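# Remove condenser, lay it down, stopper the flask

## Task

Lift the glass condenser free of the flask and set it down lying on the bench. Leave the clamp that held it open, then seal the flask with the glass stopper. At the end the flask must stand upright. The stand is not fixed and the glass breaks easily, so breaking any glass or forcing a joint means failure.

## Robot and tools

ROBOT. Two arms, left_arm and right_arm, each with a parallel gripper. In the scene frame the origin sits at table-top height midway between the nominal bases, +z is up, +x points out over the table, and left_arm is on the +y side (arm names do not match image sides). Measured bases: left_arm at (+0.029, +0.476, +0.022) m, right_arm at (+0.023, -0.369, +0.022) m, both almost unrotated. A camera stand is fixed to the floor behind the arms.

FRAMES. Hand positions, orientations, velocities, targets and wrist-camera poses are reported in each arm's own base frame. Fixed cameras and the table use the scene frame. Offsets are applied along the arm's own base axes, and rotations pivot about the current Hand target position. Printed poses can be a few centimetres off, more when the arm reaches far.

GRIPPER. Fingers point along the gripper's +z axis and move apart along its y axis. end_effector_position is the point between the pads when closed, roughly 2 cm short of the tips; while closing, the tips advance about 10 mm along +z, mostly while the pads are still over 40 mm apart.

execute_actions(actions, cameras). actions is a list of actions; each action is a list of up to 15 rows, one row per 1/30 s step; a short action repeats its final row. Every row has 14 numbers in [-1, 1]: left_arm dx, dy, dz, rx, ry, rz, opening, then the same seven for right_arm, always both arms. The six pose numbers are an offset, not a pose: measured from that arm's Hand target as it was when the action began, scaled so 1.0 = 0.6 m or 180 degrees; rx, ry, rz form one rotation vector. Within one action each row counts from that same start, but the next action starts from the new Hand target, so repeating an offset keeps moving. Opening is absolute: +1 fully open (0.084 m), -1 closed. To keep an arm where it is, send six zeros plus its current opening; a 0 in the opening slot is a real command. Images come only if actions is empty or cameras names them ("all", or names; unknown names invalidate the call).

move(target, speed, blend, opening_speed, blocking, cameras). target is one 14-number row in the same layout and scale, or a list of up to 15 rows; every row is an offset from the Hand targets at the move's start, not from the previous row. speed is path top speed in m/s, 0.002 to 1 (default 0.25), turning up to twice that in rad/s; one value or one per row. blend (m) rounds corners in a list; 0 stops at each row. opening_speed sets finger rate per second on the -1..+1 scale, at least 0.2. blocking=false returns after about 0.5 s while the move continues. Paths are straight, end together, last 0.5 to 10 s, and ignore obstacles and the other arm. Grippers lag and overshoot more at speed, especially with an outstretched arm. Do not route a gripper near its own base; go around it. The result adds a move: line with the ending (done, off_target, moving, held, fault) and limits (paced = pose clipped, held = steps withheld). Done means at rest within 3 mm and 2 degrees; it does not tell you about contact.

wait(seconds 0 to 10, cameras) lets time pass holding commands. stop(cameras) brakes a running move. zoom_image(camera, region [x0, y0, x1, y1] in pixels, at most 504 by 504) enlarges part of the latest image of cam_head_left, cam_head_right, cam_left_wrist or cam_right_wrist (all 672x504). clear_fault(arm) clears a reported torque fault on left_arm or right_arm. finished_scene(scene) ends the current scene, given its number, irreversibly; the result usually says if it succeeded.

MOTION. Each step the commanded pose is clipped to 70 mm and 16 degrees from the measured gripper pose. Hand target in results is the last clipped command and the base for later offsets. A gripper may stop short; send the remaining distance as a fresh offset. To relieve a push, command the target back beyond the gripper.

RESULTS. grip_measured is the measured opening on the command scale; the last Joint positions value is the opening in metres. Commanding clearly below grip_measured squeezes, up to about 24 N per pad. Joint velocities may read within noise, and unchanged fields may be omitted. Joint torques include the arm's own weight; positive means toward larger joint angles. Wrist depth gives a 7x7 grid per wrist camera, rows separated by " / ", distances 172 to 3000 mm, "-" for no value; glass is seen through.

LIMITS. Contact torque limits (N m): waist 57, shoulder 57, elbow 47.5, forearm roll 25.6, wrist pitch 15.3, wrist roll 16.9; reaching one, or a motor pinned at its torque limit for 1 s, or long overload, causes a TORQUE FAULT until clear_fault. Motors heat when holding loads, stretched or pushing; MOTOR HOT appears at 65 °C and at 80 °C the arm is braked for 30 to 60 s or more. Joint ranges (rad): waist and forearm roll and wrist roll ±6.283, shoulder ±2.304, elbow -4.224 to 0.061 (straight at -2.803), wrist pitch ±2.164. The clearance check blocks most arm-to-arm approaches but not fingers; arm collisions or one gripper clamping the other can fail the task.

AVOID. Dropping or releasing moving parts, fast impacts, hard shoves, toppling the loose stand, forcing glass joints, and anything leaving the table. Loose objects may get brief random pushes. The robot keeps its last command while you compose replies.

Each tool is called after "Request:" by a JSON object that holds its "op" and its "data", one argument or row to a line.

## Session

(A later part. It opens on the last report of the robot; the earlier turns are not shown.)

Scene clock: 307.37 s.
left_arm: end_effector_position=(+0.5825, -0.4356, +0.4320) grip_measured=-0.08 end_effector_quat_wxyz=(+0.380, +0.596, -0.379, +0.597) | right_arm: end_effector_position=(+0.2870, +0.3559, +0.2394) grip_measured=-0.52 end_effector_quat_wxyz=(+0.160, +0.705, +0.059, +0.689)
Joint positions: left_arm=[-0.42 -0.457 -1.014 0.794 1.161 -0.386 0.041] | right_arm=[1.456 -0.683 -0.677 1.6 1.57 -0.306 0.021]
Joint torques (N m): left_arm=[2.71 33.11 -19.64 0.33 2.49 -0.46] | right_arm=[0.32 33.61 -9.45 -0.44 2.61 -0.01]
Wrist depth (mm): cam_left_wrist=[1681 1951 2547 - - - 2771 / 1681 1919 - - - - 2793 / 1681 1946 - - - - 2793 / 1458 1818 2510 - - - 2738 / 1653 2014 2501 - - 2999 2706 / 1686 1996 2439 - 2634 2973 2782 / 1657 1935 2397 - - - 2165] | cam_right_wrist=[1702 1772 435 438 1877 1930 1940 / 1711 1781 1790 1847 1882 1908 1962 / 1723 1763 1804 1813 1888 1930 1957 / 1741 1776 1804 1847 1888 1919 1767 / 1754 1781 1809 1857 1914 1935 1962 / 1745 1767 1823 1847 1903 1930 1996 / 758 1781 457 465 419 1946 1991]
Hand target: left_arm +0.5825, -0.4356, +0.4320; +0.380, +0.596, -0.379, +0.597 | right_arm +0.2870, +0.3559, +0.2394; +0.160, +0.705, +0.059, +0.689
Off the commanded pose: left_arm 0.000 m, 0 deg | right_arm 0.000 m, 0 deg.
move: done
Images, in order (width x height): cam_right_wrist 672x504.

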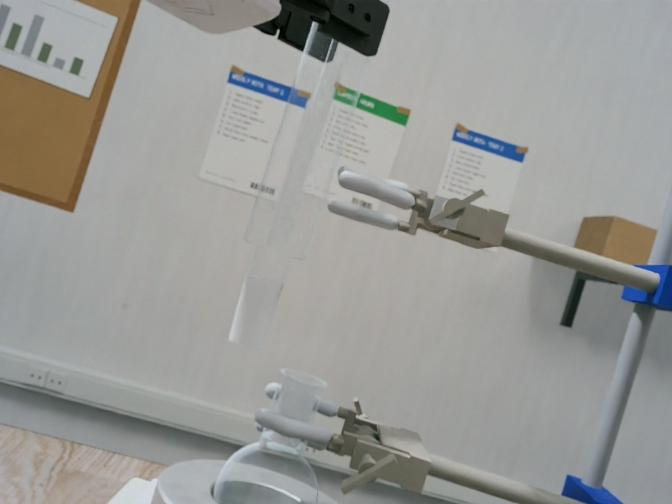

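Request:
{"op": "move", "data": {
  "target": [
    [0,0.226,0.03,0,0,0,-0.35,0,0,0,0,0,0,-0.5],
    [-0.0208,0.6427,-0.0533,0,0,0.3333,-0.35,0,0,0,0,0,0,-0.5]
  ],
  "speed": [0.1,0.2],
  "blend": [0.04,0],
  "cameras": ["all"]
}}

Scene clock: 316.93 s.
left_arm: end_effector_position=(+0.5700, -0.0500, +0.4001) grip_measured=-0.08 end_effector_quat_wxyz=(+0.031, +0.706, -0.031, +0.707) | right_arm: end_effector_position=(+0.2870, +0.3559, +0.2394) grip_measured=-0.52 end_effector_quat_wxyz=(+0.160, +0.705, +0.059, +0.689)
Joint positions: left_arm=[-0.088 -0.114 -0.453 -0.002 1.234 0.001 0.041] | right_arm=[1.456 -0.683 -0.677 1.6 1.57 -0.306 0.021]
Joint torques (N m): left_arm=[-4.33 13.48 -16.13 -0.06 2.86 0.4] | right_arm=[-0.54 31.66 -9 -0.2 2.61 -0.03]
Wrist depth (mm): cam_left_wrist=[1477 1513 1516 1533 1553 1578 1593 / 1468 1487 - 1523 - 1578 1589 / 1446 1471 - 1533 - 1546 1578 / 1449 1490 1503 1536 1550 1560 1593 / 1449 1480 1487 1516 1553 1557 1593 / 1455 1474 1490 1519 1543 1550 1582 / 1443 1483 1506 1523 1533 1560 1585] | cam_right_wrist=[1723 1749 1790 1838 1882 1914 1951 / 1723 1758 1785 1823 1872 1924 1951 / 1711 1776 1795 1823 1877 1919 1979 / 1749 1776 1818 1852 1872 1898 1776 / 1745 1785 1813 1857 1882 1930 1968 / 1745 1758 1813 1857 1903 1946 1979 / 759 1790 457 467 420 1940 2008]
Hand target: left_arm +0.5700, -0.0500, +0.4001; +0.031, +0.706, -0.031, +0.707 | right_arm +0.2870, +0.3559, +0.2394; +0.160, +0.705, +0.059, +0.689
Off the commanded pose: left_arm 0.000 m, 0 deg | right_arm 0.000 m, 0 deg.
move: done

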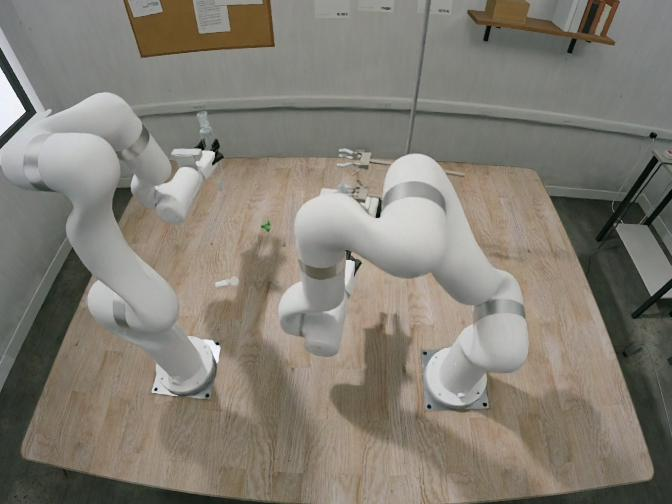

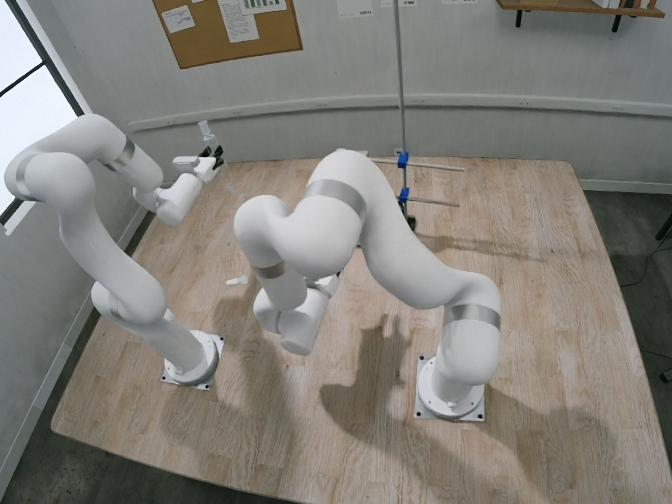

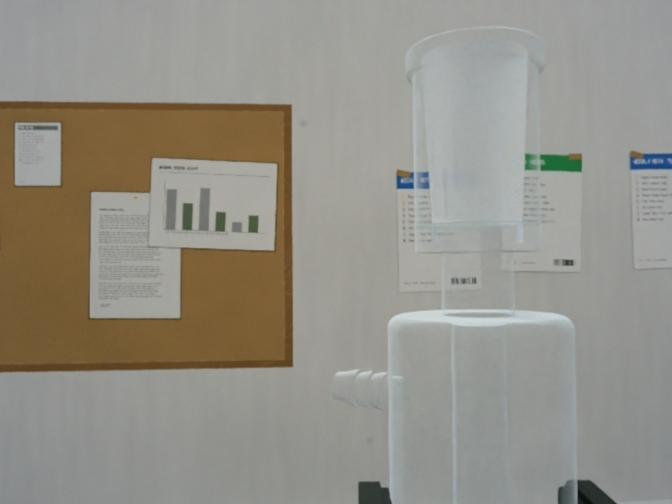

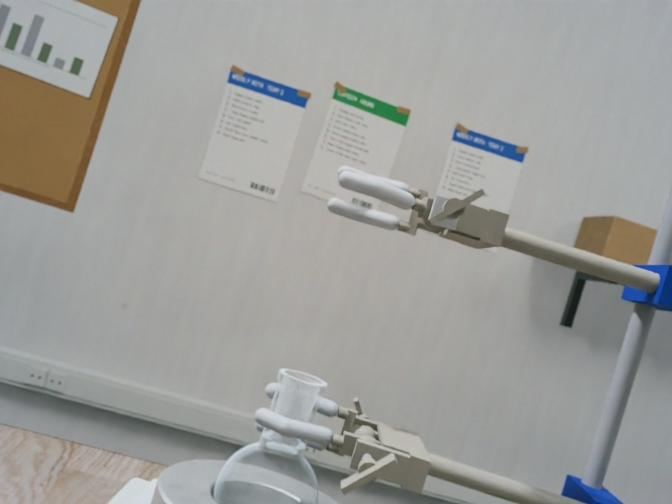

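Request:
{"op": "move", "data": {
  "target": [-0.0667,0.3842,-0.1,0,0,0.1323,-0.35,0,0,0,0,0,0,-0.5],
  "speed": 0.15
}}

Scene clock: 319.57 s.
left_arm: end_effector_position=(+0.5300, +0.1805, +0.3401) grip_measured=-0.08 end_effector_quat_wxyz=(-0.116, +0.697, +0.116, +0.698) | right_arm: end_effector_position=(+0.2870, +0.3559, +0.2394) grip_measured=-0.52 end_effector_quat_wxyz=(+0.160, +0.705, +0.059, +0.689)
Joint positions: left_arm=[0.328 -0.274 -0.419 -0.001 1.428 0 0.041] | right_arm=[1.456 -0.683 -0.677 1.6 1.57 -0.306 0.021]
Joint torques (N m): left_arm=[3.24 15.66 -19.06 0.43 2.76 -0.54] | right_arm=[-0.44 32.81 -9.05 -0.89 2.56 -0.03]
Wrist depth (mm): cam_left_wrist=[1962 1872 1749 1690 1600 1523 1449 / 1974 1877 - 1681 - 1496 1440 / 1968 1882 - 1653 - 1503 1420 / 1957 1882 1776 1638 1589 1480 1422 / 2002 1872 1767 1665 1557 1490 1420 / 1951 1893 1767 1653 1593 1513 1437 / 1930 1833 1706 1657 1578 1516 1425] | cam_right_wrist=[1706 1758 1785 1838 1872 1903 1951 / 1723 1781 1799 1852 1882 1903 1957 / 1719 1776 1804 1804 1872 1924 1974 / 1749 1776 1823 1847 1893 1919 1767 / 1745 1767 1804 1867 1903 1951 1940 / 1745 1772 1833 1847 1908 1957 1974 / 758 1776 456 465 421 1935 1985]
Hand target: left_arm +0.5300, +0.1805, +0.3401; -0.116, +0.697, +0.116, +0.698 | right_arm +0.2870, +0.3559, +0.2394; +0.160, +0.705, +0.059, +0.689
Off the commanded pose: left_arm 0.000 m, 0 deg | right_arm 0.000 m, 0 deg.
move: done

Request:
{"op": "move", "data": {
  "target": [0,0,-0.1,-0.1612,0.4733,0,-0.5,0,0,0,0,0,0,-0.5],
  "speed": 0.2,
  "opening_speed": 0.3,
  "cameras": ["all"]
}}

Scene clock: 324.60 s.
left_arm: end_effector_position=(+0.5299, +0.1805, +0.2801) grip_measured=-0.08 end_effector_quat_wxyz=(-0.001, +0.987, +0.163, +0.001) | right_arm: end_effector_position=(+0.2870, +0.3559, +0.2394) grip_measured=-0.52 end_effector_quat_wxyz=(+0.160, +0.705, +0.059, +0.689)
Joint positions: left_arm=[0.328 -0.404 -1.183 0.001 -0.776 -0.001 0.041] | right_arm=[1.456 -0.683 -0.677 1.6 1.57 -0.306 0.021]
Joint torques (N m): left_arm=[1.24 24.78 -24.79 -0.13 -0.59 0.67] | right_arm=[0.74 32.89 -9.62 -0.75 2.67 0]
Wrist depth (mm): cam_left_wrist=[438 437 437 436 435 434 436 / 437 435 - 436 - 434 436 / 435 436 - 435 - 434 433 / 435 435 434 434 433 434 434 / 435 436 433 434 433 433 431 / 432 434 433 432 431 433 431 / 431 432 433 432 431 432 431] | cam_right_wrist=[1706 1767 1790 1847 1888 1924 1957 / 1719 1763 1809 1847 1877 1914 1957 / 1741 1776 1799 1818 1882 1935 1957 / 1754 1785 1818 1847 1877 1908 1772 / 1758 1795 1823 1847 1893 1935 1968 / 1749 1776 1833 1852 1898 1940 1996 / 758 1767 457 466 420 1930 1996]
Hand target: left_arm +0.5300, +0.1805, +0.2801; -0.001, +0.987, +0.163, +0.001 | right_arm +0.2870, +0.3559, +0.2394; +0.160, +0.705, +0.059, +0.689
Off the commanded pose: left_arm 0.000 m, 0 deg | right_arm 0.000 m, 0 deg.
move: done

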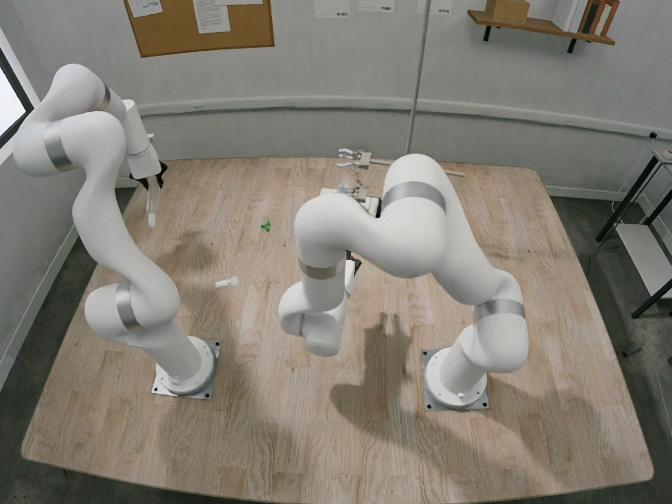

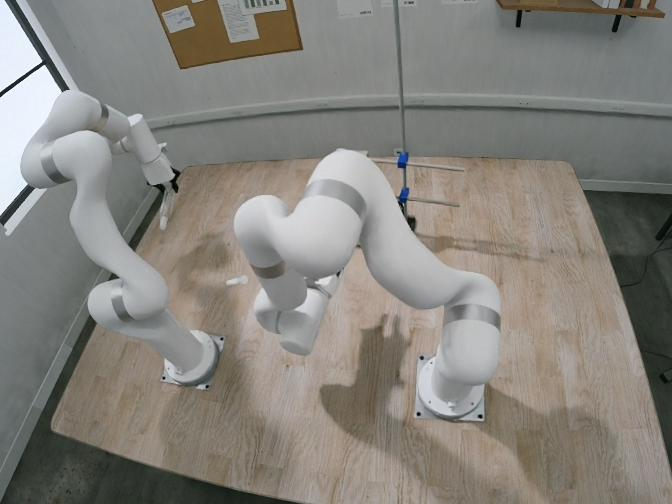

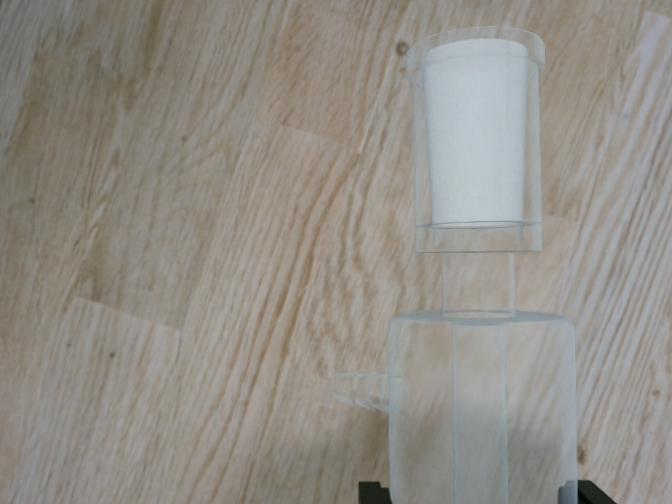

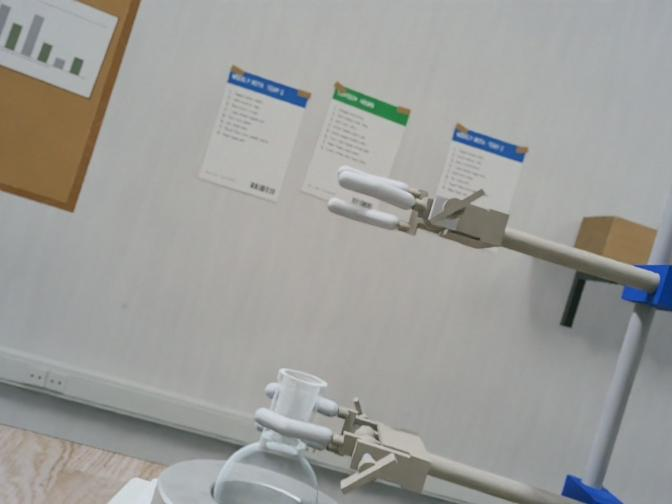

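Request:
{"op": "move", "data": {
  "target": [
    [0,0,-0.38,0,0,0,-0.5,0,0,0,0,0,0,-0.5],
    [0,0,-0.44,0,0,0,-0.5,0,0,0,0,0,0,-0.5]
  ],
  "speed": [0.12,0.03],
  "blend": [0.01,0],
  "cameras": ["cam_left_wrist","cam_head_left"]
}}

Scene clock: 328.67 s.
left_arm: end_effector_position=(+0.5300, +0.1805, +0.0161) grip_measured=-0.08 end_effector_quat_wxyz=(-0.001, +0.987, +0.163, +0.001) | right_arm: end_effector_position=(+0.2870, +0.3559, +0.2394) grip_measured=-0.52 end_effector_quat_wxyz=(+0.160, +0.705, +0.059, +0.689)
Joint positions: left_arm=[0.328 -0.842 -1.14 0.003 -0.296 -0.003 0.041] | right_arm=[1.456 -0.683 -0.677 1.6 1.57 -0.306 0.021]
Joint torques (N m): left_arm=[1.62 30.26 -18.96 1.13 0.91 -0.6] | right_arm=[-0.01 32.19 -9.41 -0.83 2.53 -0.01]
Wrist depth (mm): cam_left_wrist=[- - - - - - - / - - - - - - - / - - - - - - - / - - - - - - - / - - - - - - - / - - - - - - - / - - - - - - -] | cam_right_wrist=[1706 1758 1785 1833 1893 1919 1957 / 1715 1776 1790 1842 1872 1924 1957 / 1728 1767 1790 1813 1888 1940 1974 / 1745 1785 1804 1852 1882 1924 1776 / 1732 1795 1813 1833 1893 1935 1991 / 1745 1781 1828 1857 1888 1946 1968 / 760 1776 458 465 421 1930 1996]
Hand target: left_arm +0.5300, +0.1805, +0.0161; -0.001, +0.987, +0.163, +0.001 | right_arm +0.2870, +0.3559, +0.2394; +0.160, +0.705, +0.059, +0.689
Off the commanded pose: left_arm 0.000 m, 0 deg | right_arm 0.000 m, 0 deg.
move: done
Images, in order (width x height): cam_head_left 672x504, cam_left_wrist 672x504.

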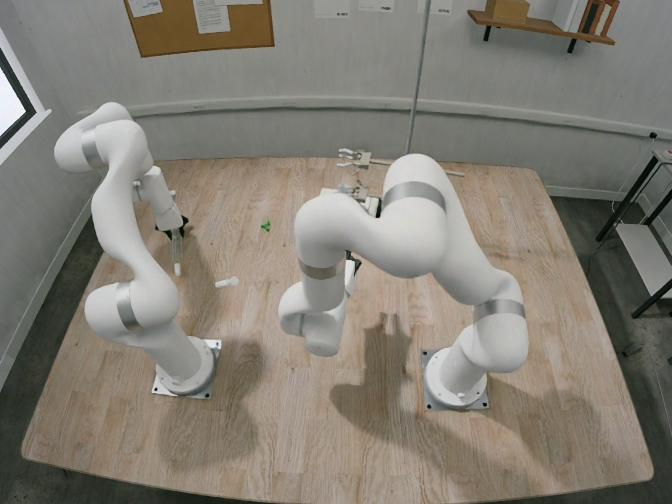

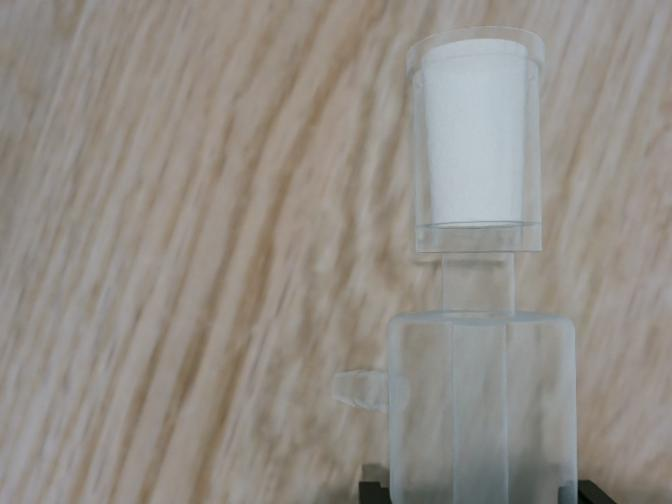

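Request:
{"op": "move", "data": {
  "target": [0,0,-0.01,0,0,0,-0.5,0,0,0,0,0,0,-0.5],
  "speed": 0.015,
  "cameras": ["cam_left_wrist"]
}}

Scene clock: 329.73 s.
left_arm: end_effector_position=(+0.5300, +0.1805, +0.0101) grip_measured=-0.08 end_effector_quat_wxyz=(-0.001, +0.987, +0.163, +0.001) | right_arm: end_effector_position=(+0.2870, +0.3559, +0.2394) grip_measured=-0.52 end_effector_quat_wxyz=(+0.160, +0.705, +0.059, +0.689)
Joint positions: left_arm=[0.328 -0.854 -1.144 0.003 -0.287 -0.003 0.041] | right_arm=[1.456 -0.683 -0.677 1.6 1.57 -0.306 0.021]
Joint torques (N m): left_arm=[1.67 20.39 -17.07 0.7 1.79 -0.41] | right_arm=[-0.6 32.09 -9.71 -0.68 2.54 0.18]
Wrist depth (mm): cam_left_wrist=[- - - - - - - / - - - - - - - / - - - - - - - / - - - - - - - / - - - - - - - / - - - - - - - / - - - - - - -] | cam_right_wrist=[1706 1749 1790 1818 1877 1914 1962 / 1715 1767 1813 1833 1877 1919 1951 / 1728 1767 1795 1823 1888 1903 1974 / 1749 1785 1813 1862 1903 1908 1767 / 1745 1785 1804 1847 1903 1940 1957 / 1749 1772 1809 1852 1898 1940 2002 / 755 1781 457 466 420 1940 1991]
Hand target: left_arm +0.5300, +0.1805, +0.0101; -0.001, +0.987, +0.163, +0.001 | right_arm +0.2870, +0.3559, +0.2394; +0.160, +0.705, +0.059, +0.689
Off the commanded pose: left_arm 0.000 m, 0 deg | right_arm 0.000 m, 0 deg.
move: done
Images, in order (width x height): cam_left_wrist 672x504.

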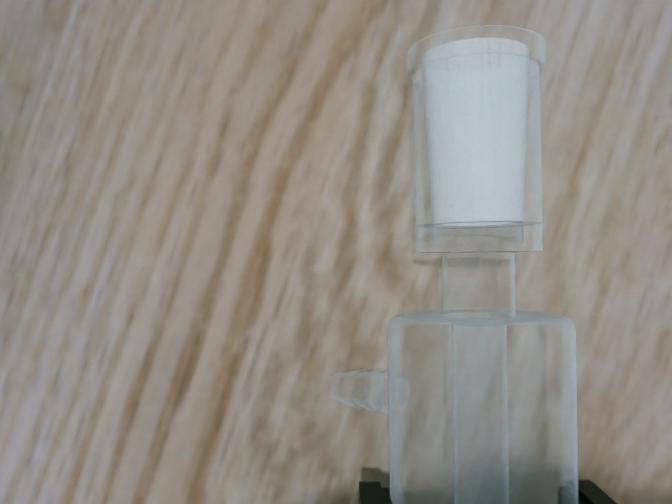

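Request:
{"op": "move", "data": {
  "target": [0,0,-0.0017,0,0,0,-0.5,0,0,0,0,0,0,-0.5],
  "speed": 0.01,
  "cameras": ["cam_left_wrist"]
}}

Scene clock: 330.77 s.
left_arm: end_effector_position=(+0.5300, +0.1805, +0.0091) grip_measured=-0.08 end_effector_quat_wxyz=(-0.001, +0.987, +0.163, +0.001) | right_arm: end_effector_position=(+0.2870, +0.3559, +0.2394) grip_measured=-0.52 end_effector_quat_wxyz=(+0.160, +0.705, +0.059, +0.689)
Joint positions: left_arm=[0.328 -0.857 -1.144 0.003 -0.286 -0.003 0.041] | right_arm=[1.456 -0.683 -0.677 1.6 1.57 -0.306 0.021]
Joint torques (N m): left_arm=[0.37 22.59 -15.76 1.05 1.45 -0.06] | right_arm=[-1.38 32.76 -9.63 -1.06 2.61 0.07]
Wrist depth (mm): cam_left_wrist=[- - - - - - - / - - - - - - - / - - - - - - - / - - - - - - - / - - - - - - - / - - - - - - - / - - - - - - -] | cam_right_wrist=[1698 1754 1785 1842 1888 1903 1951 / 1711 1776 1799 1828 1872 1930 1940 / 1741 1785 1799 1823 1882 1930 1974 / 1741 1776 1809 1847 1872 1888 1754 / 1754 1795 1809 1852 1898 1946 1979 / 1754 1763 1833 1872 1908 1940 1996 / 759 1781 457 466 420 1957 1991]
Hand target: left_arm +0.5300, +0.1805, +0.0090; -0.001, +0.987, +0.163, +0.001 | right_arm +0.2870, +0.3559, +0.2394; +0.160, +0.705, +0.059, +0.689
Off the commanded pose: left_arm 0.000 m, 0 deg | right_arm 0.000 m, 0 deg.
move: done
Images, in order (width x height): cam_left_wrist 672x504.

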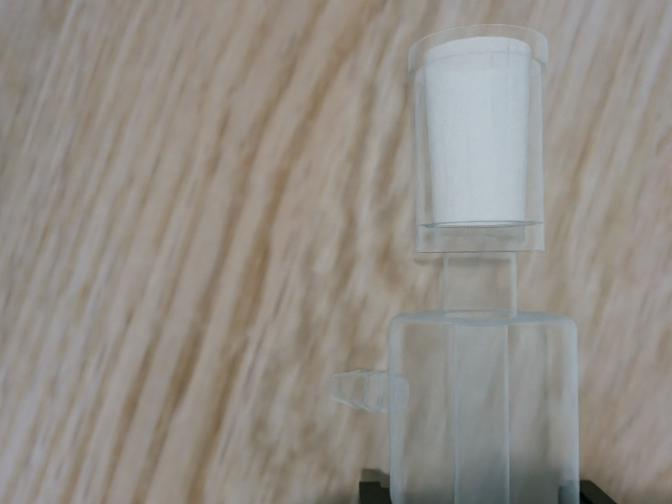

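Request:
{"op": "move", "data": {
  "target": [0,0,0,0,0,0,-0.12,0,0,0,0,0,0,-0.5],
  "opening_speed": 0.4,
  "cameras": ["cam_left_wrist"]
}}

Request:
{"op": "move", "data": {
  "target": [0,0,-0.0025,0,0,0,-0.12,0,0,0,0,0,0,-0.5],
  "speed": 0.01,
  "cameras": ["cam_left_wrist"]
}}

Scene clock: 332.83 s.
left_arm: end_effector_position=(+0.5300, +0.1805, +0.0090) grip_measured=-0.08 end_effector_quat_wxyz=(-0.001, +0.987, +0.163, +0.001) | right_arm: end_effector_position=(+0.2870, +0.3559, +0.2394) grip_measured=-0.52 end_effector_quat_wxyz=(+0.160, +0.705, +0.059, +0.689)
Joint positions: left_arm=[0.328 -0.857 -1.144 0.003 -0.286 -0.003 0.041] | right_arm=[1.456 -0.683 -0.677 1.6 1.57 -0.306 0.021]
Joint torques (N m): left_arm=[-0.25 26.5 -12.49 0.44 0.3 0.01] | right_arm=[-0.88 33.76 -9.7 -0.75 2.61 0.05]
Wrist depth (mm): cam_left_wrist=[- - - - - - - / - - - - - - - / - - - - - - - / - - - - - - - / - - - - - - - / - - - - - - - / - - - - - - -] | cam_right_wrist=[1702 1767 1790 1828 1882 1914 1957 / 1719 1763 1799 1828 1867 1919 1962 / 1728 1785 1785 1828 1888 1924 1974 / 1732 1795 1818 1847 1882 1930 1763 / 1754 1776 1828 1847 1903 1930 1951 / 1741 1763 1823 1847 1898 1951 1979 / 755 1785 457 466 421 1924 1996]
Hand target: left_arm +0.5300, +0.1805, +0.0090; -0.001, +0.987, +0.163, +0.001 | right_arm +0.2870, +0.3559, +0.2394; +0.160, +0.705, +0.059, +0.689
Off the commanded pose: left_arm 0.000 m, 0 deg | right_arm 0.000 m, 0 deg.
move: done
Images, in order (width x height): cam_left_wrist 672x504.

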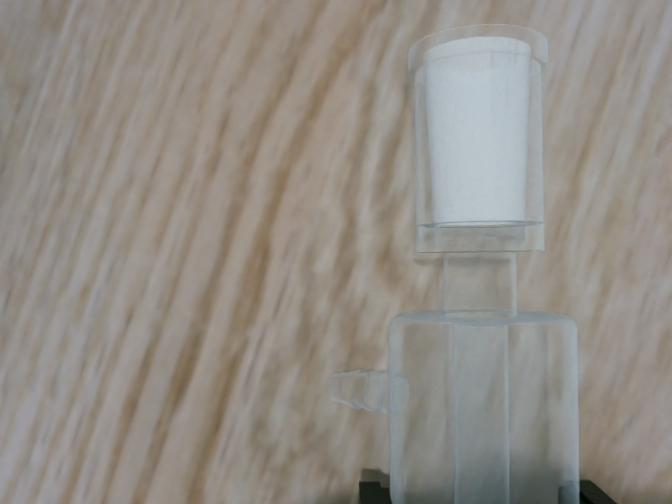

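Scene clock: 333.53 s.
left_arm: end_effector_position=(+0.5300, +0.1805, +0.0075) grip_measured=-0.08 end_effector_quat_wxyz=(-0.001, +0.987, +0.163, +0.001) | right_arm: end_effector_position=(+0.2870, +0.3559, +0.2394) grip_measured=-0.52 end_effector_quat_wxyz=(+0.160, +0.705, +0.059, +0.689)
Joint positions: left_arm=[0.328 -0.86 -1.145 0.003 -0.284 -0.003 0.041] | right_arm=[1.456 -0.683 -0.677 1.6 1.57 -0.306 0.021]
Joint torques (N m): left_arm=[1.14 23.06 -15.06 1.2 1.17 -0.16] | right_arm=[0.15 32.82 -9.69 -0.79 2.68 0.02]
Wrist depth (mm): cam_left_wrist=[- - - - - - - / - - - - - - - / - - - - - - - / - - - - - - - / - - - - - - - / - - - - - - - / - - - - - - -] | cam_right_wrist=[1702 1758 1790 1828 1877 1919 1940 / 1728 1767 1804 1838 1877 1908 1957 / 1728 1767 1795 1823 1872 1935 1962 / 1741 1776 1804 1852 1872 1903 1767 / 1741 1776 1823 1852 1903 1930 1951 / 1749 1776 1804 1862 1919 1940 1996 / 758 1767 458 467 421 1924 2008]
Hand target: left_arm +0.5300, +0.1805, +0.0075; -0.001, +0.987, +0.163, +0.001 | right_arm +0.2870, +0.3559, +0.2394; +0.160, +0.705, +0.059, +0.689
Off the commanded pose: left_arm 0.000 m, 0 deg | right_arm 0.000 m, 0 deg.
move: done
Images, in order (width x height): cam_left_wrist 672x504.

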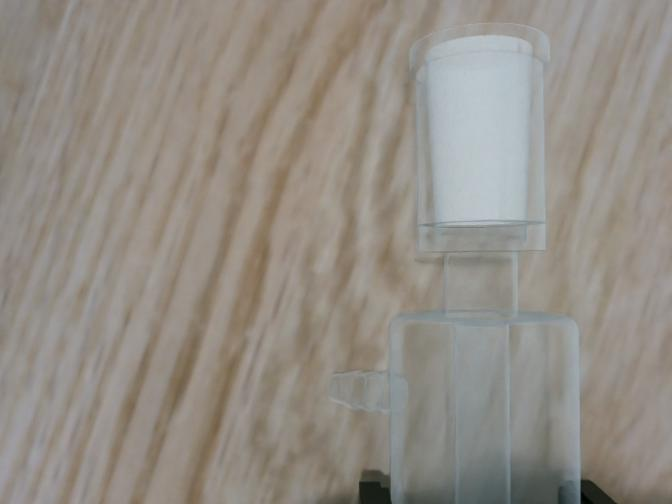

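Request:
{"op": "move", "data": {
  "target": [0,0,-0.0025,0,0,0,-0.1,0,0,0,0,0,0,-0.5],
  "speed": 0.01,
  "cameras": ["cam_left_wrist"]
}}

Scene clock: 334.67 s.
left_arm: end_effector_position=(+0.5300, +0.1805, +0.0061) grip_measured=-0.08 end_effector_quat_wxyz=(-0.001, +0.987, +0.163, +0.001) | right_arm: end_effector_position=(+0.2870, +0.3559, +0.2394) grip_measured=-0.52 end_effector_quat_wxyz=(+0.160, +0.705, +0.059, +0.689)
Joint positions: left_arm=[0.328 -0.863 -1.146 0.003 -0.281 -0.003 0.041] | right_arm=[1.456 -0.683 -0.677 1.6 1.57 -0.306 0.021]
Joint torques (N m): left_arm=[0.38 22.32 -14.69 0.52 1.26 -0.46] | right_arm=[-0.51 32.59 -8.8 -0.69 2.34 0.17]
Wrist depth (mm): cam_left_wrist=[- - - - - - - / - - - - - - - / - - - - - - - / - - - - - - - / - - - - - - - / - - - - - - - / - - - - - - -] | cam_right_wrist=[1698 1749 1799 1847 1882 1908 1951 / 1711 1772 1799 1833 1893 1924 1951 / 1741 1776 1795 1823 1872 1914 1974 / 1745 1781 1799 1857 1882 1914 1758 / 1741 1795 1809 1852 1882 1935 1974 / 1736 1776 1833 1857 1914 1940 1991 / 757 1776 458 466 421 1946 2008]
Hand target: left_arm +0.5300, +0.1805, +0.0060; -0.001, +0.987, +0.163, +0.001 | right_arm +0.2870, +0.3559, +0.2394; +0.160, +0.705, +0.059, +0.689
Off the commanded pose: left_arm 0.000 m, 0 deg | right_arm 0.000 m, 0 deg.
move: done
Images, in order (width x height): cam_left_wrist 672x504.

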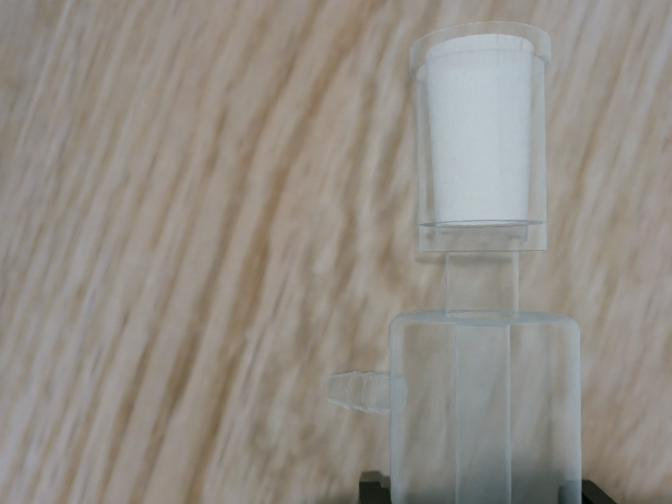

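Request:
{"op": "move", "data": {
  "target": [0,0,0,0,0,0,0.3,0,0,0,0,0,0,-0.5],
  "opening_speed": 0.25,
  "cameras": ["cam_left_wrist","cam_head_left"]
}}

Scene clock: 336.80 s.
left_arm: end_effector_position=(+0.5300, +0.1805, +0.0060) grip_measured=+0.29 end_effector_quat_wxyz=(-0.001, +0.987, +0.163, +0.001) | right_arm: end_effector_position=(+0.2870, +0.3559, +0.2394) grip_measured=-0.52 end_effector_quat_wxyz=(+0.160, +0.705, +0.059, +0.689)
Joint positions: left_arm=[0.328 -0.863 -1.146 0.003 -0.281 -0.003 0.056] | right_arm=[1.456 -0.683 -0.677 1.6 1.57 -0.306 0.021]
Joint torques (N m): left_arm=[0.01 36.76 -12.98 -0.32 -0.32 -0.4] | right_arm=[0.49 32.27 -9.34 -0.36 2.62 0.07]
Wrist depth (mm): cam_left_wrist=[- - - - - - - / - - - - - - - / - - - - - - - / - - - - - - - / - - - - - - - / - - - - - - - / - - - - - - -] | cam_right_wrist=[1698 1767 1799 1833 1882 1898 1951 / 1723 1772 1818 1842 1877 1919 1940 / 1728 1763 1823 1809 1903 1940 1968 / 1745 1776 1795 1847 1882 1914 1776 / 1763 1776 1818 1857 1914 1930 1951 / 1749 1781 1818 1852 1898 1935 1979 / 756 1763 458 467 420 1924 1991]
Hand target: left_arm +0.5300, +0.1805, +0.0060; -0.001, +0.987, +0.163, +0.001 | right_arm +0.2870, +0.3559, +0.2394; +0.160, +0.705, +0.059, +0.689
Off the commanded pose: left_arm 0.000 m, 0 deg | right_arm 0.000 m, 0 deg.
move: done
Images, in order (width x height): cam_head_left 672x504, cam_left_wrist 672x504.

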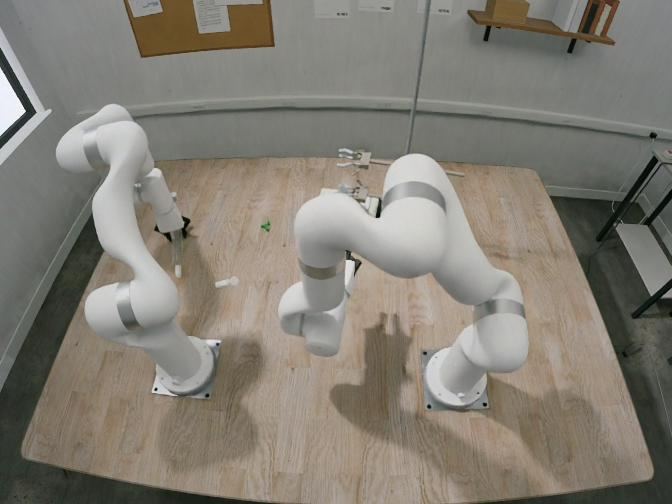

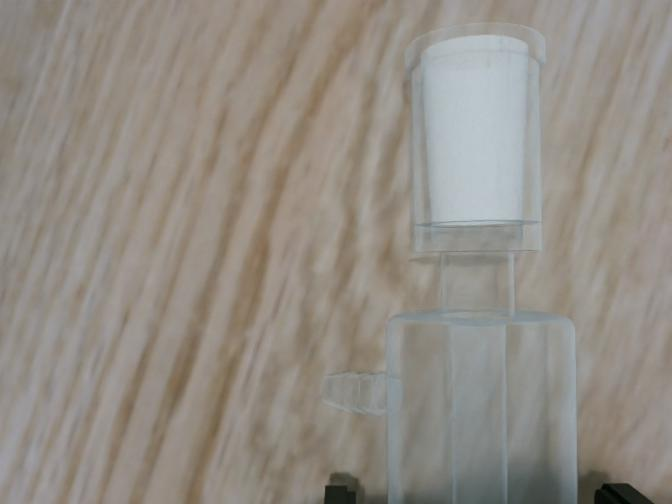

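Request:
{"op": "move", "data": {
  "target": [
    [0,0,0.06,0,0,0,0.3,0,0,0,0,0,0,-0.5],
    [0,0,0.32,0,0,0,0.3,0,0,0,0,0,0,-0.5],
    [-0.3475,-0.4305,0.24,0,0,-0.5056,0.3,0,0,0,0,0,0,-0.5]
  ],
  "speed": [0.06,0.2,0.25],
  "blend": [0.01,0.03,0],
  "cameras": ["cam_left_wrist","cam_head_left","cam_head_right"]
}}

Scene clock: 346.63 s.
left_arm: end_effector_position=(+0.3215, -0.0778, +0.1500) grip_measured=+0.29 end_effector_quat_wxyz=(+0.000, +0.808, -0.589, +0.001) | right_arm: end_effector_position=(+0.2870, +0.3559, +0.2394) grip_measured=-0.52 end_effector_quat_wxyz=(+0.160, +0.705, +0.059, +0.689)
Joint positions: left_arm=[-0.236 -0.135 -0.459 -0.004 -0.323 1.027 0.056] | right_arm=[1.456 -0.683 -0.677 1.6 1.57 -0.306 0.021]
Joint torques (N m): left_arm=[-3.16 18.81 -13.49 -0.32 1.04 0.51] | right_arm=[-0.41 33.52 -9.66 -0.91 2.45 0.06]
Wrist depth (mm): cam_left_wrist=[307 307 306 305 305 305 305 / 306 306 305 304 304 304 304 / 306 306 305 305 304 303 303 / 305 305 305 303 303 303 302 / 303 304 304 303 303 303 302 / 305 304 303 303 302 302 302 / 303 303 303 302 285 301 301] | cam_right_wrist=[1706 1767 1795 1828 1882 1903 1951 / 1728 1749 1795 1823 1888 1914 1946 / 1723 1776 1772 1828 1898 1930 1979 / 1728 1785 1818 1847 1893 1908 1772 / 1745 1785 1818 1867 1908 1919 1968 / 1745 1772 1823 1847 1908 1951 1979 / 758 1795 457 466 421 1940 1996]
Hand target: left_arm +0.3215, -0.0778, +0.1500; +0.000, +0.808, -0.589, +0.001 | right_arm +0.2870, +0.3559, +0.2394; +0.160, +0.705, +0.059, +0.689
Off the commanded pose: left_arm 0.000 m, 0 deg | right_arm 0.000 m, 0 deg.
move: done
Images, in order (width x height): cam_head_left 672x504, cam_head_right 672x504, cam_left_wrist 672x504.

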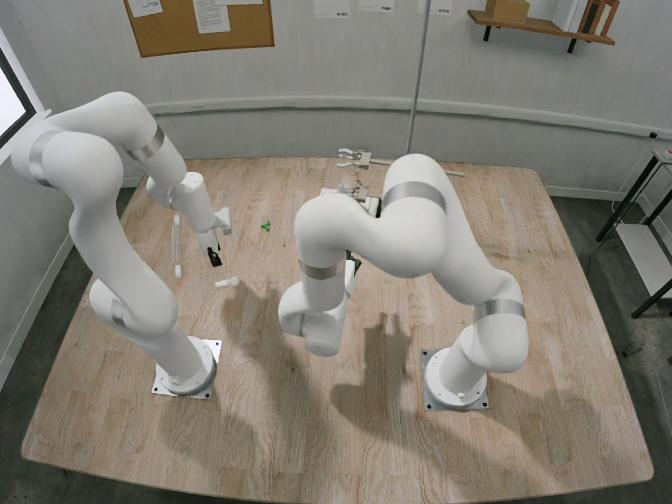

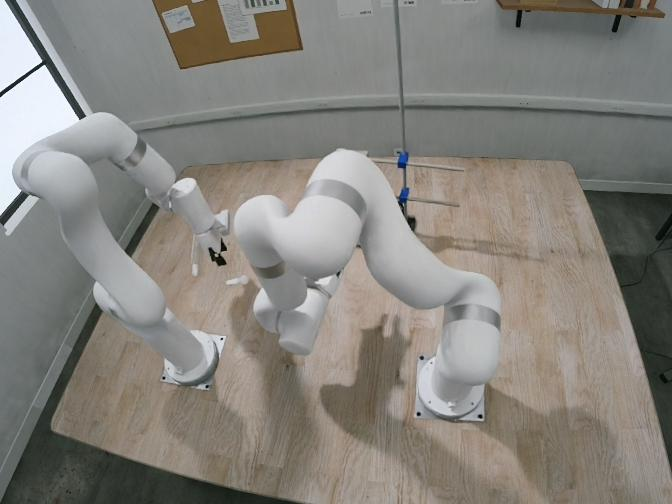

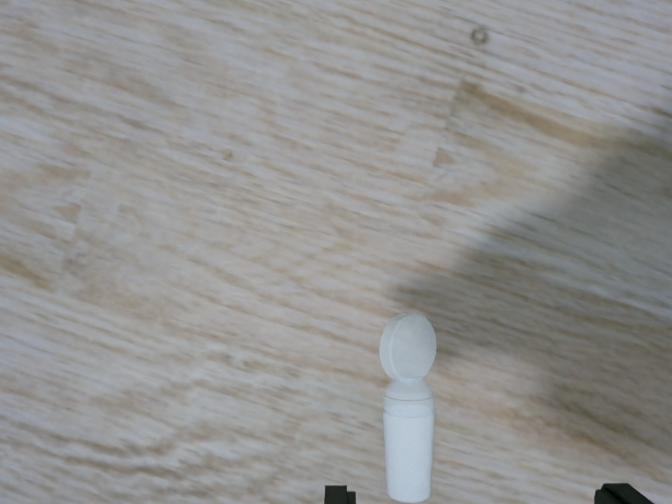

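Request:
{"op": "zoom_image", "data": {
  "camera": "cam_left_wrist",
  "region": [320, 284, 500, 504]
}}

Scaled by 2.291 from the camera's 672x504 image, which has a finer 960x720 frame.

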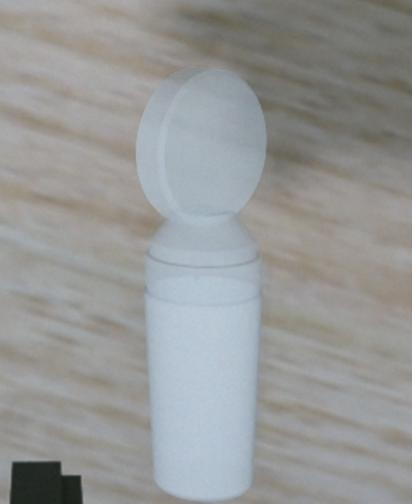

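Request:
{"op": "move", "data": {
  "target": [
    [0.0013,-0.0042,-0.18,0,0,0,0.2,0,0,0,0,0,0,-0.5],
    [0.0013,-0.0042,-0.2475,0,0,0,0.2,0,0,0,0,0,0,-0.5]
  ],
  "speed": [0.12,0.04],
  "blend": [0.01,0],
  "cameras": ["cam_left_wrist","cam_head_right"]
}}

Scene clock: 351.17 s.
left_arm: end_effector_position=(+0.3222, -0.0803, +0.0016) grip_measured=+0.19 end_effector_quat_wxyz=(+0.000, +0.808, -0.589, +0.001) | right_arm: end_effector_position=(+0.2870, +0.3559, +0.2394) grip_measured=-0.52 end_effector_quat_wxyz=(+0.160, +0.705, +0.059, +0.689)
Joint positions: left_arm=[-0.243 -0.607 -0.513 0.012 0.096 1.005 0.052] | right_arm=[1.456 -0.683 -0.677 1.6 1.57 -0.306 0.021]
Joint torques (N m): left_arm=[4.49 16.58 -10.83 0.44 1.1 -0.44] | right_arm=[-0.68 34.85 -8.77 -0.47 2.65 -0.05]
Wrist depth (mm): cam_left_wrist=[- - - - - - - / - - - - - - - / - - - - - - - / - - - - - - - / - - - - - - - / - - - - - - - / - - - - - - -] | cam_right_wrist=[1719 1758 1790 1842 1893 1919 1940 / 1719 1758 1818 1842 1877 1914 1968 / 1728 1763 1823 1828 1893 1919 1979 / 1741 1785 1813 1852 1898 1924 1754 / 1749 1785 1813 1852 1908 1940 1957 / 1745 1785 1818 1852 1908 1957 2008 / 755 1763 458 466 420 1940 2014]
Hand target: left_arm +0.3222, -0.0803, +0.0015; +0.000, +0.808, -0.589, +0.001 | right_arm +0.2870, +0.3559, +0.2394; +0.160, +0.705, +0.059, +0.689
Off the commanded pose: left_arm 0.000 m, 0 deg | right_arm 0.000 m, 0 deg.
move: done
Images, in order (width x height): cam_head_right 672x504, cam_left_wrist 672x504.

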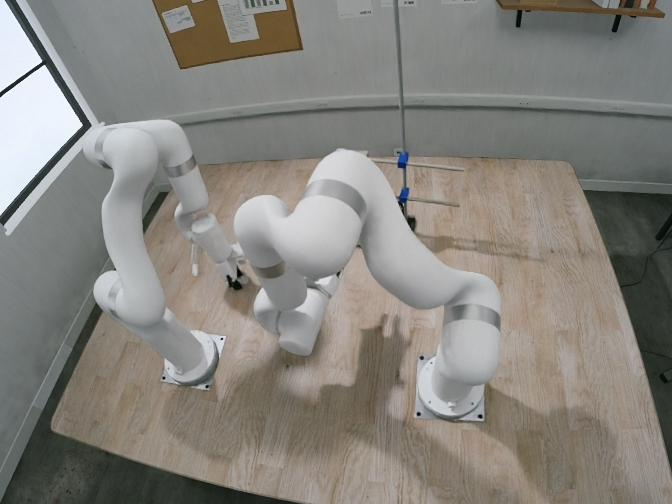

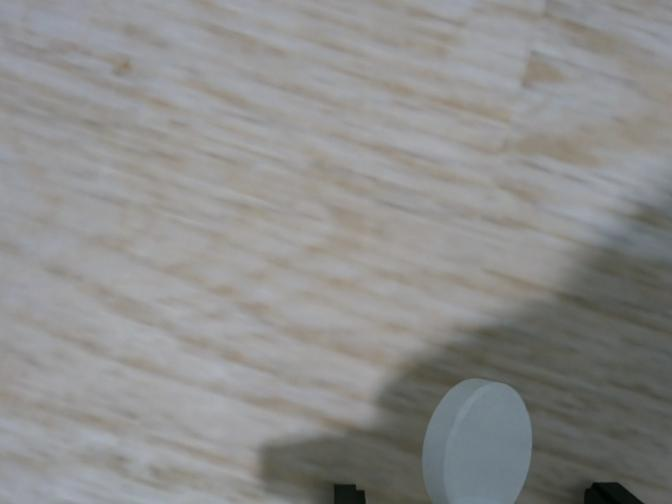

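Request:
{"op": "move", "data": {
  "target": [0,0,0,0,0,0,-0.65,0,0,0,0,0,0,-0.5],
  "opening_speed": 0.3,
  "cameras": ["cam_left_wrist"]
}}

Scene clock: 354.67 s.
left_arm: end_effector_position=(+0.3222, -0.0803, +0.0015) grip_measured=-0.48 end_effector_quat_wxyz=(+0.000, +0.808, -0.589, +0.001) | right_arm: end_effector_position=(+0.2870, +0.3559, +0.2394) grip_measured=-0.52 end_effector_quat_wxyz=(+0.160, +0.705, +0.059, +0.689)
Joint positions: left_arm=[-0.243 -0.607 -0.513 0.013 0.096 1.005 0.023] | right_arm=[1.456 -0.683 -0.677 1.6 1.57 -0.306 0.021]
Joint torques (N m): left_arm=[3.53 17.08 -10.33 0.43 0.96 -0.59] | right_arm=[-1.89 33.37 -9.4 -0.38 2.54 0.03]
Wrist depth (mm): cam_left_wrist=[- - - - - - - / - - - - - - - / - - - - - - - / - - - - - - - / - - - - - - - / - - - - - - - / - - - - - - -] | cam_right_wrist=[1706 1767 1785 1828 1872 1888 1935 / 1702 1772 1799 1823 1893 1914 1957 / 1732 1776 1790 1809 1893 1930 1979 / 1732 1772 1818 1857 1898 1903 1767 / 1745 1776 1818 1847 1903 1930 1951 / 1745 1772 1818 1862 1903 1930 1979 / 754 1795 458 467 419 1951 1991]
Hand target: left_arm +0.3222, -0.0803, +0.0015; +0.000, +0.808, -0.589, +0.001 | right_arm +0.2870, +0.3559, +0.2394; +0.160, +0.705, +0.059, +0.689
Off the commanded pose: left_arm 0.000 m, 0 deg | right_arm 0.000 m, 0 deg.
move: done
Images, in order (width x height): cam_left_wrist 672x504.

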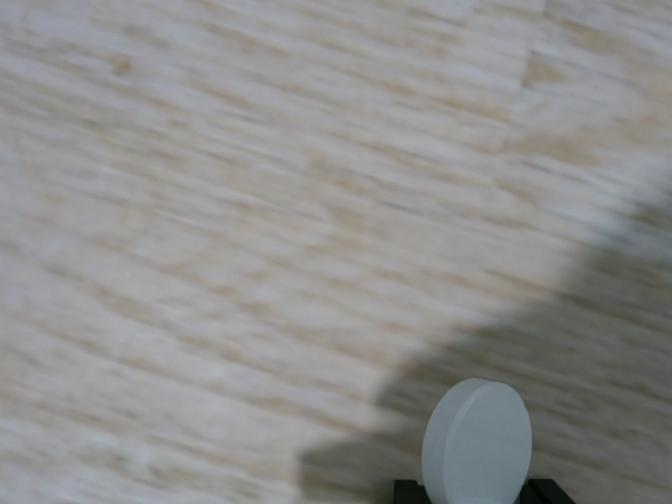

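Request:
{"op": "move", "data": {
  "target": [
    [0,0,0,0,0,0,-0.85,0,0,0,0,0,0,-0.5],
    [0,0,0.05,0,0,0,-0.85,0,0,0,0,0,0,-0.5]
  ],
  "opening_speed": 0.4,
  "speed": [0.05,0.05],
  "cameras": ["cam_left_wrist","cam_head_right"]
}}

Scene clock: 356.77 s.
left_arm: end_effector_position=(+0.3222, -0.0803, +0.0315) grip_measured=-0.48 end_effector_quat_wxyz=(+0.000, +0.808, -0.589, +0.001) | right_arm: end_effector_position=(+0.2870, +0.3559, +0.2394) grip_measured=-0.52 end_effector_quat_wxyz=(+0.160, +0.705, +0.059, +0.689)
Joint positions: left_arm=[-0.244 -0.508 -0.489 0.028 0.021 0.988 0.023] | right_arm=[1.456 -0.683 -0.677 1.6 1.57 -0.306 0.021]
Joint torques (N m): left_arm=[-2.87 24.8 -6.95 0.82 -0.49 -0.36] | right_arm=[-1.31 32.66 -8.13 -0.79 2.45 0.05]
Wrist depth (mm): cam_left_wrist=[187 186 186 186 186 185 185 / 186 186 186 186 186 185 185 / 186 186 185 185 185 185 184 / 186 186 185 185 185 184 184 / 185 185 185 185 184 184 184 / 185 185 185 184 - 184 183 / 185 185 184 184 - 184 183] | cam_right_wrist=[1706 1763 1795 1828 1888 1908 1946 / 1723 1754 1799 1823 1893 1914 1951 / 1728 1776 1795 1818 1882 1924 1985 / 1745 1772 1813 1862 1888 1924 1763 / 1749 1799 1818 1857 1888 1914 1968 / 1754 1763 1838 1833 1903 1935 1985 / 757 1772 458 467 421 1946 2002]
Hand target: left_arm +0.3222, -0.0803, +0.0315; +0.000, +0.808, -0.589, +0.001 | right_arm +0.2870, +0.3559, +0.2394; +0.160, +0.705, +0.059, +0.689
Off the commanded pose: left_arm 0.000 m, 0 deg | right_arm 0.000 m, 0 deg.
move: done
Images, in order (width x height): cam_head_right 672x504, cam_left_wrist 672x504.

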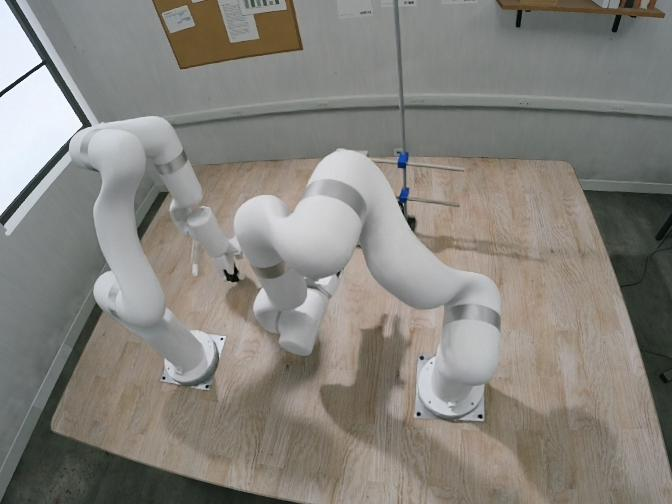

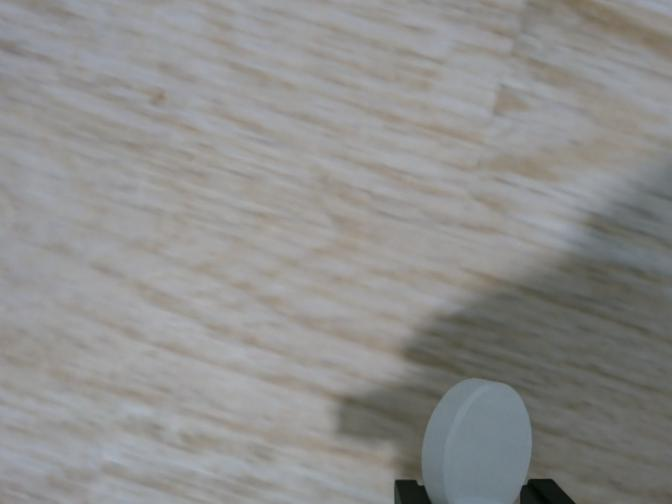

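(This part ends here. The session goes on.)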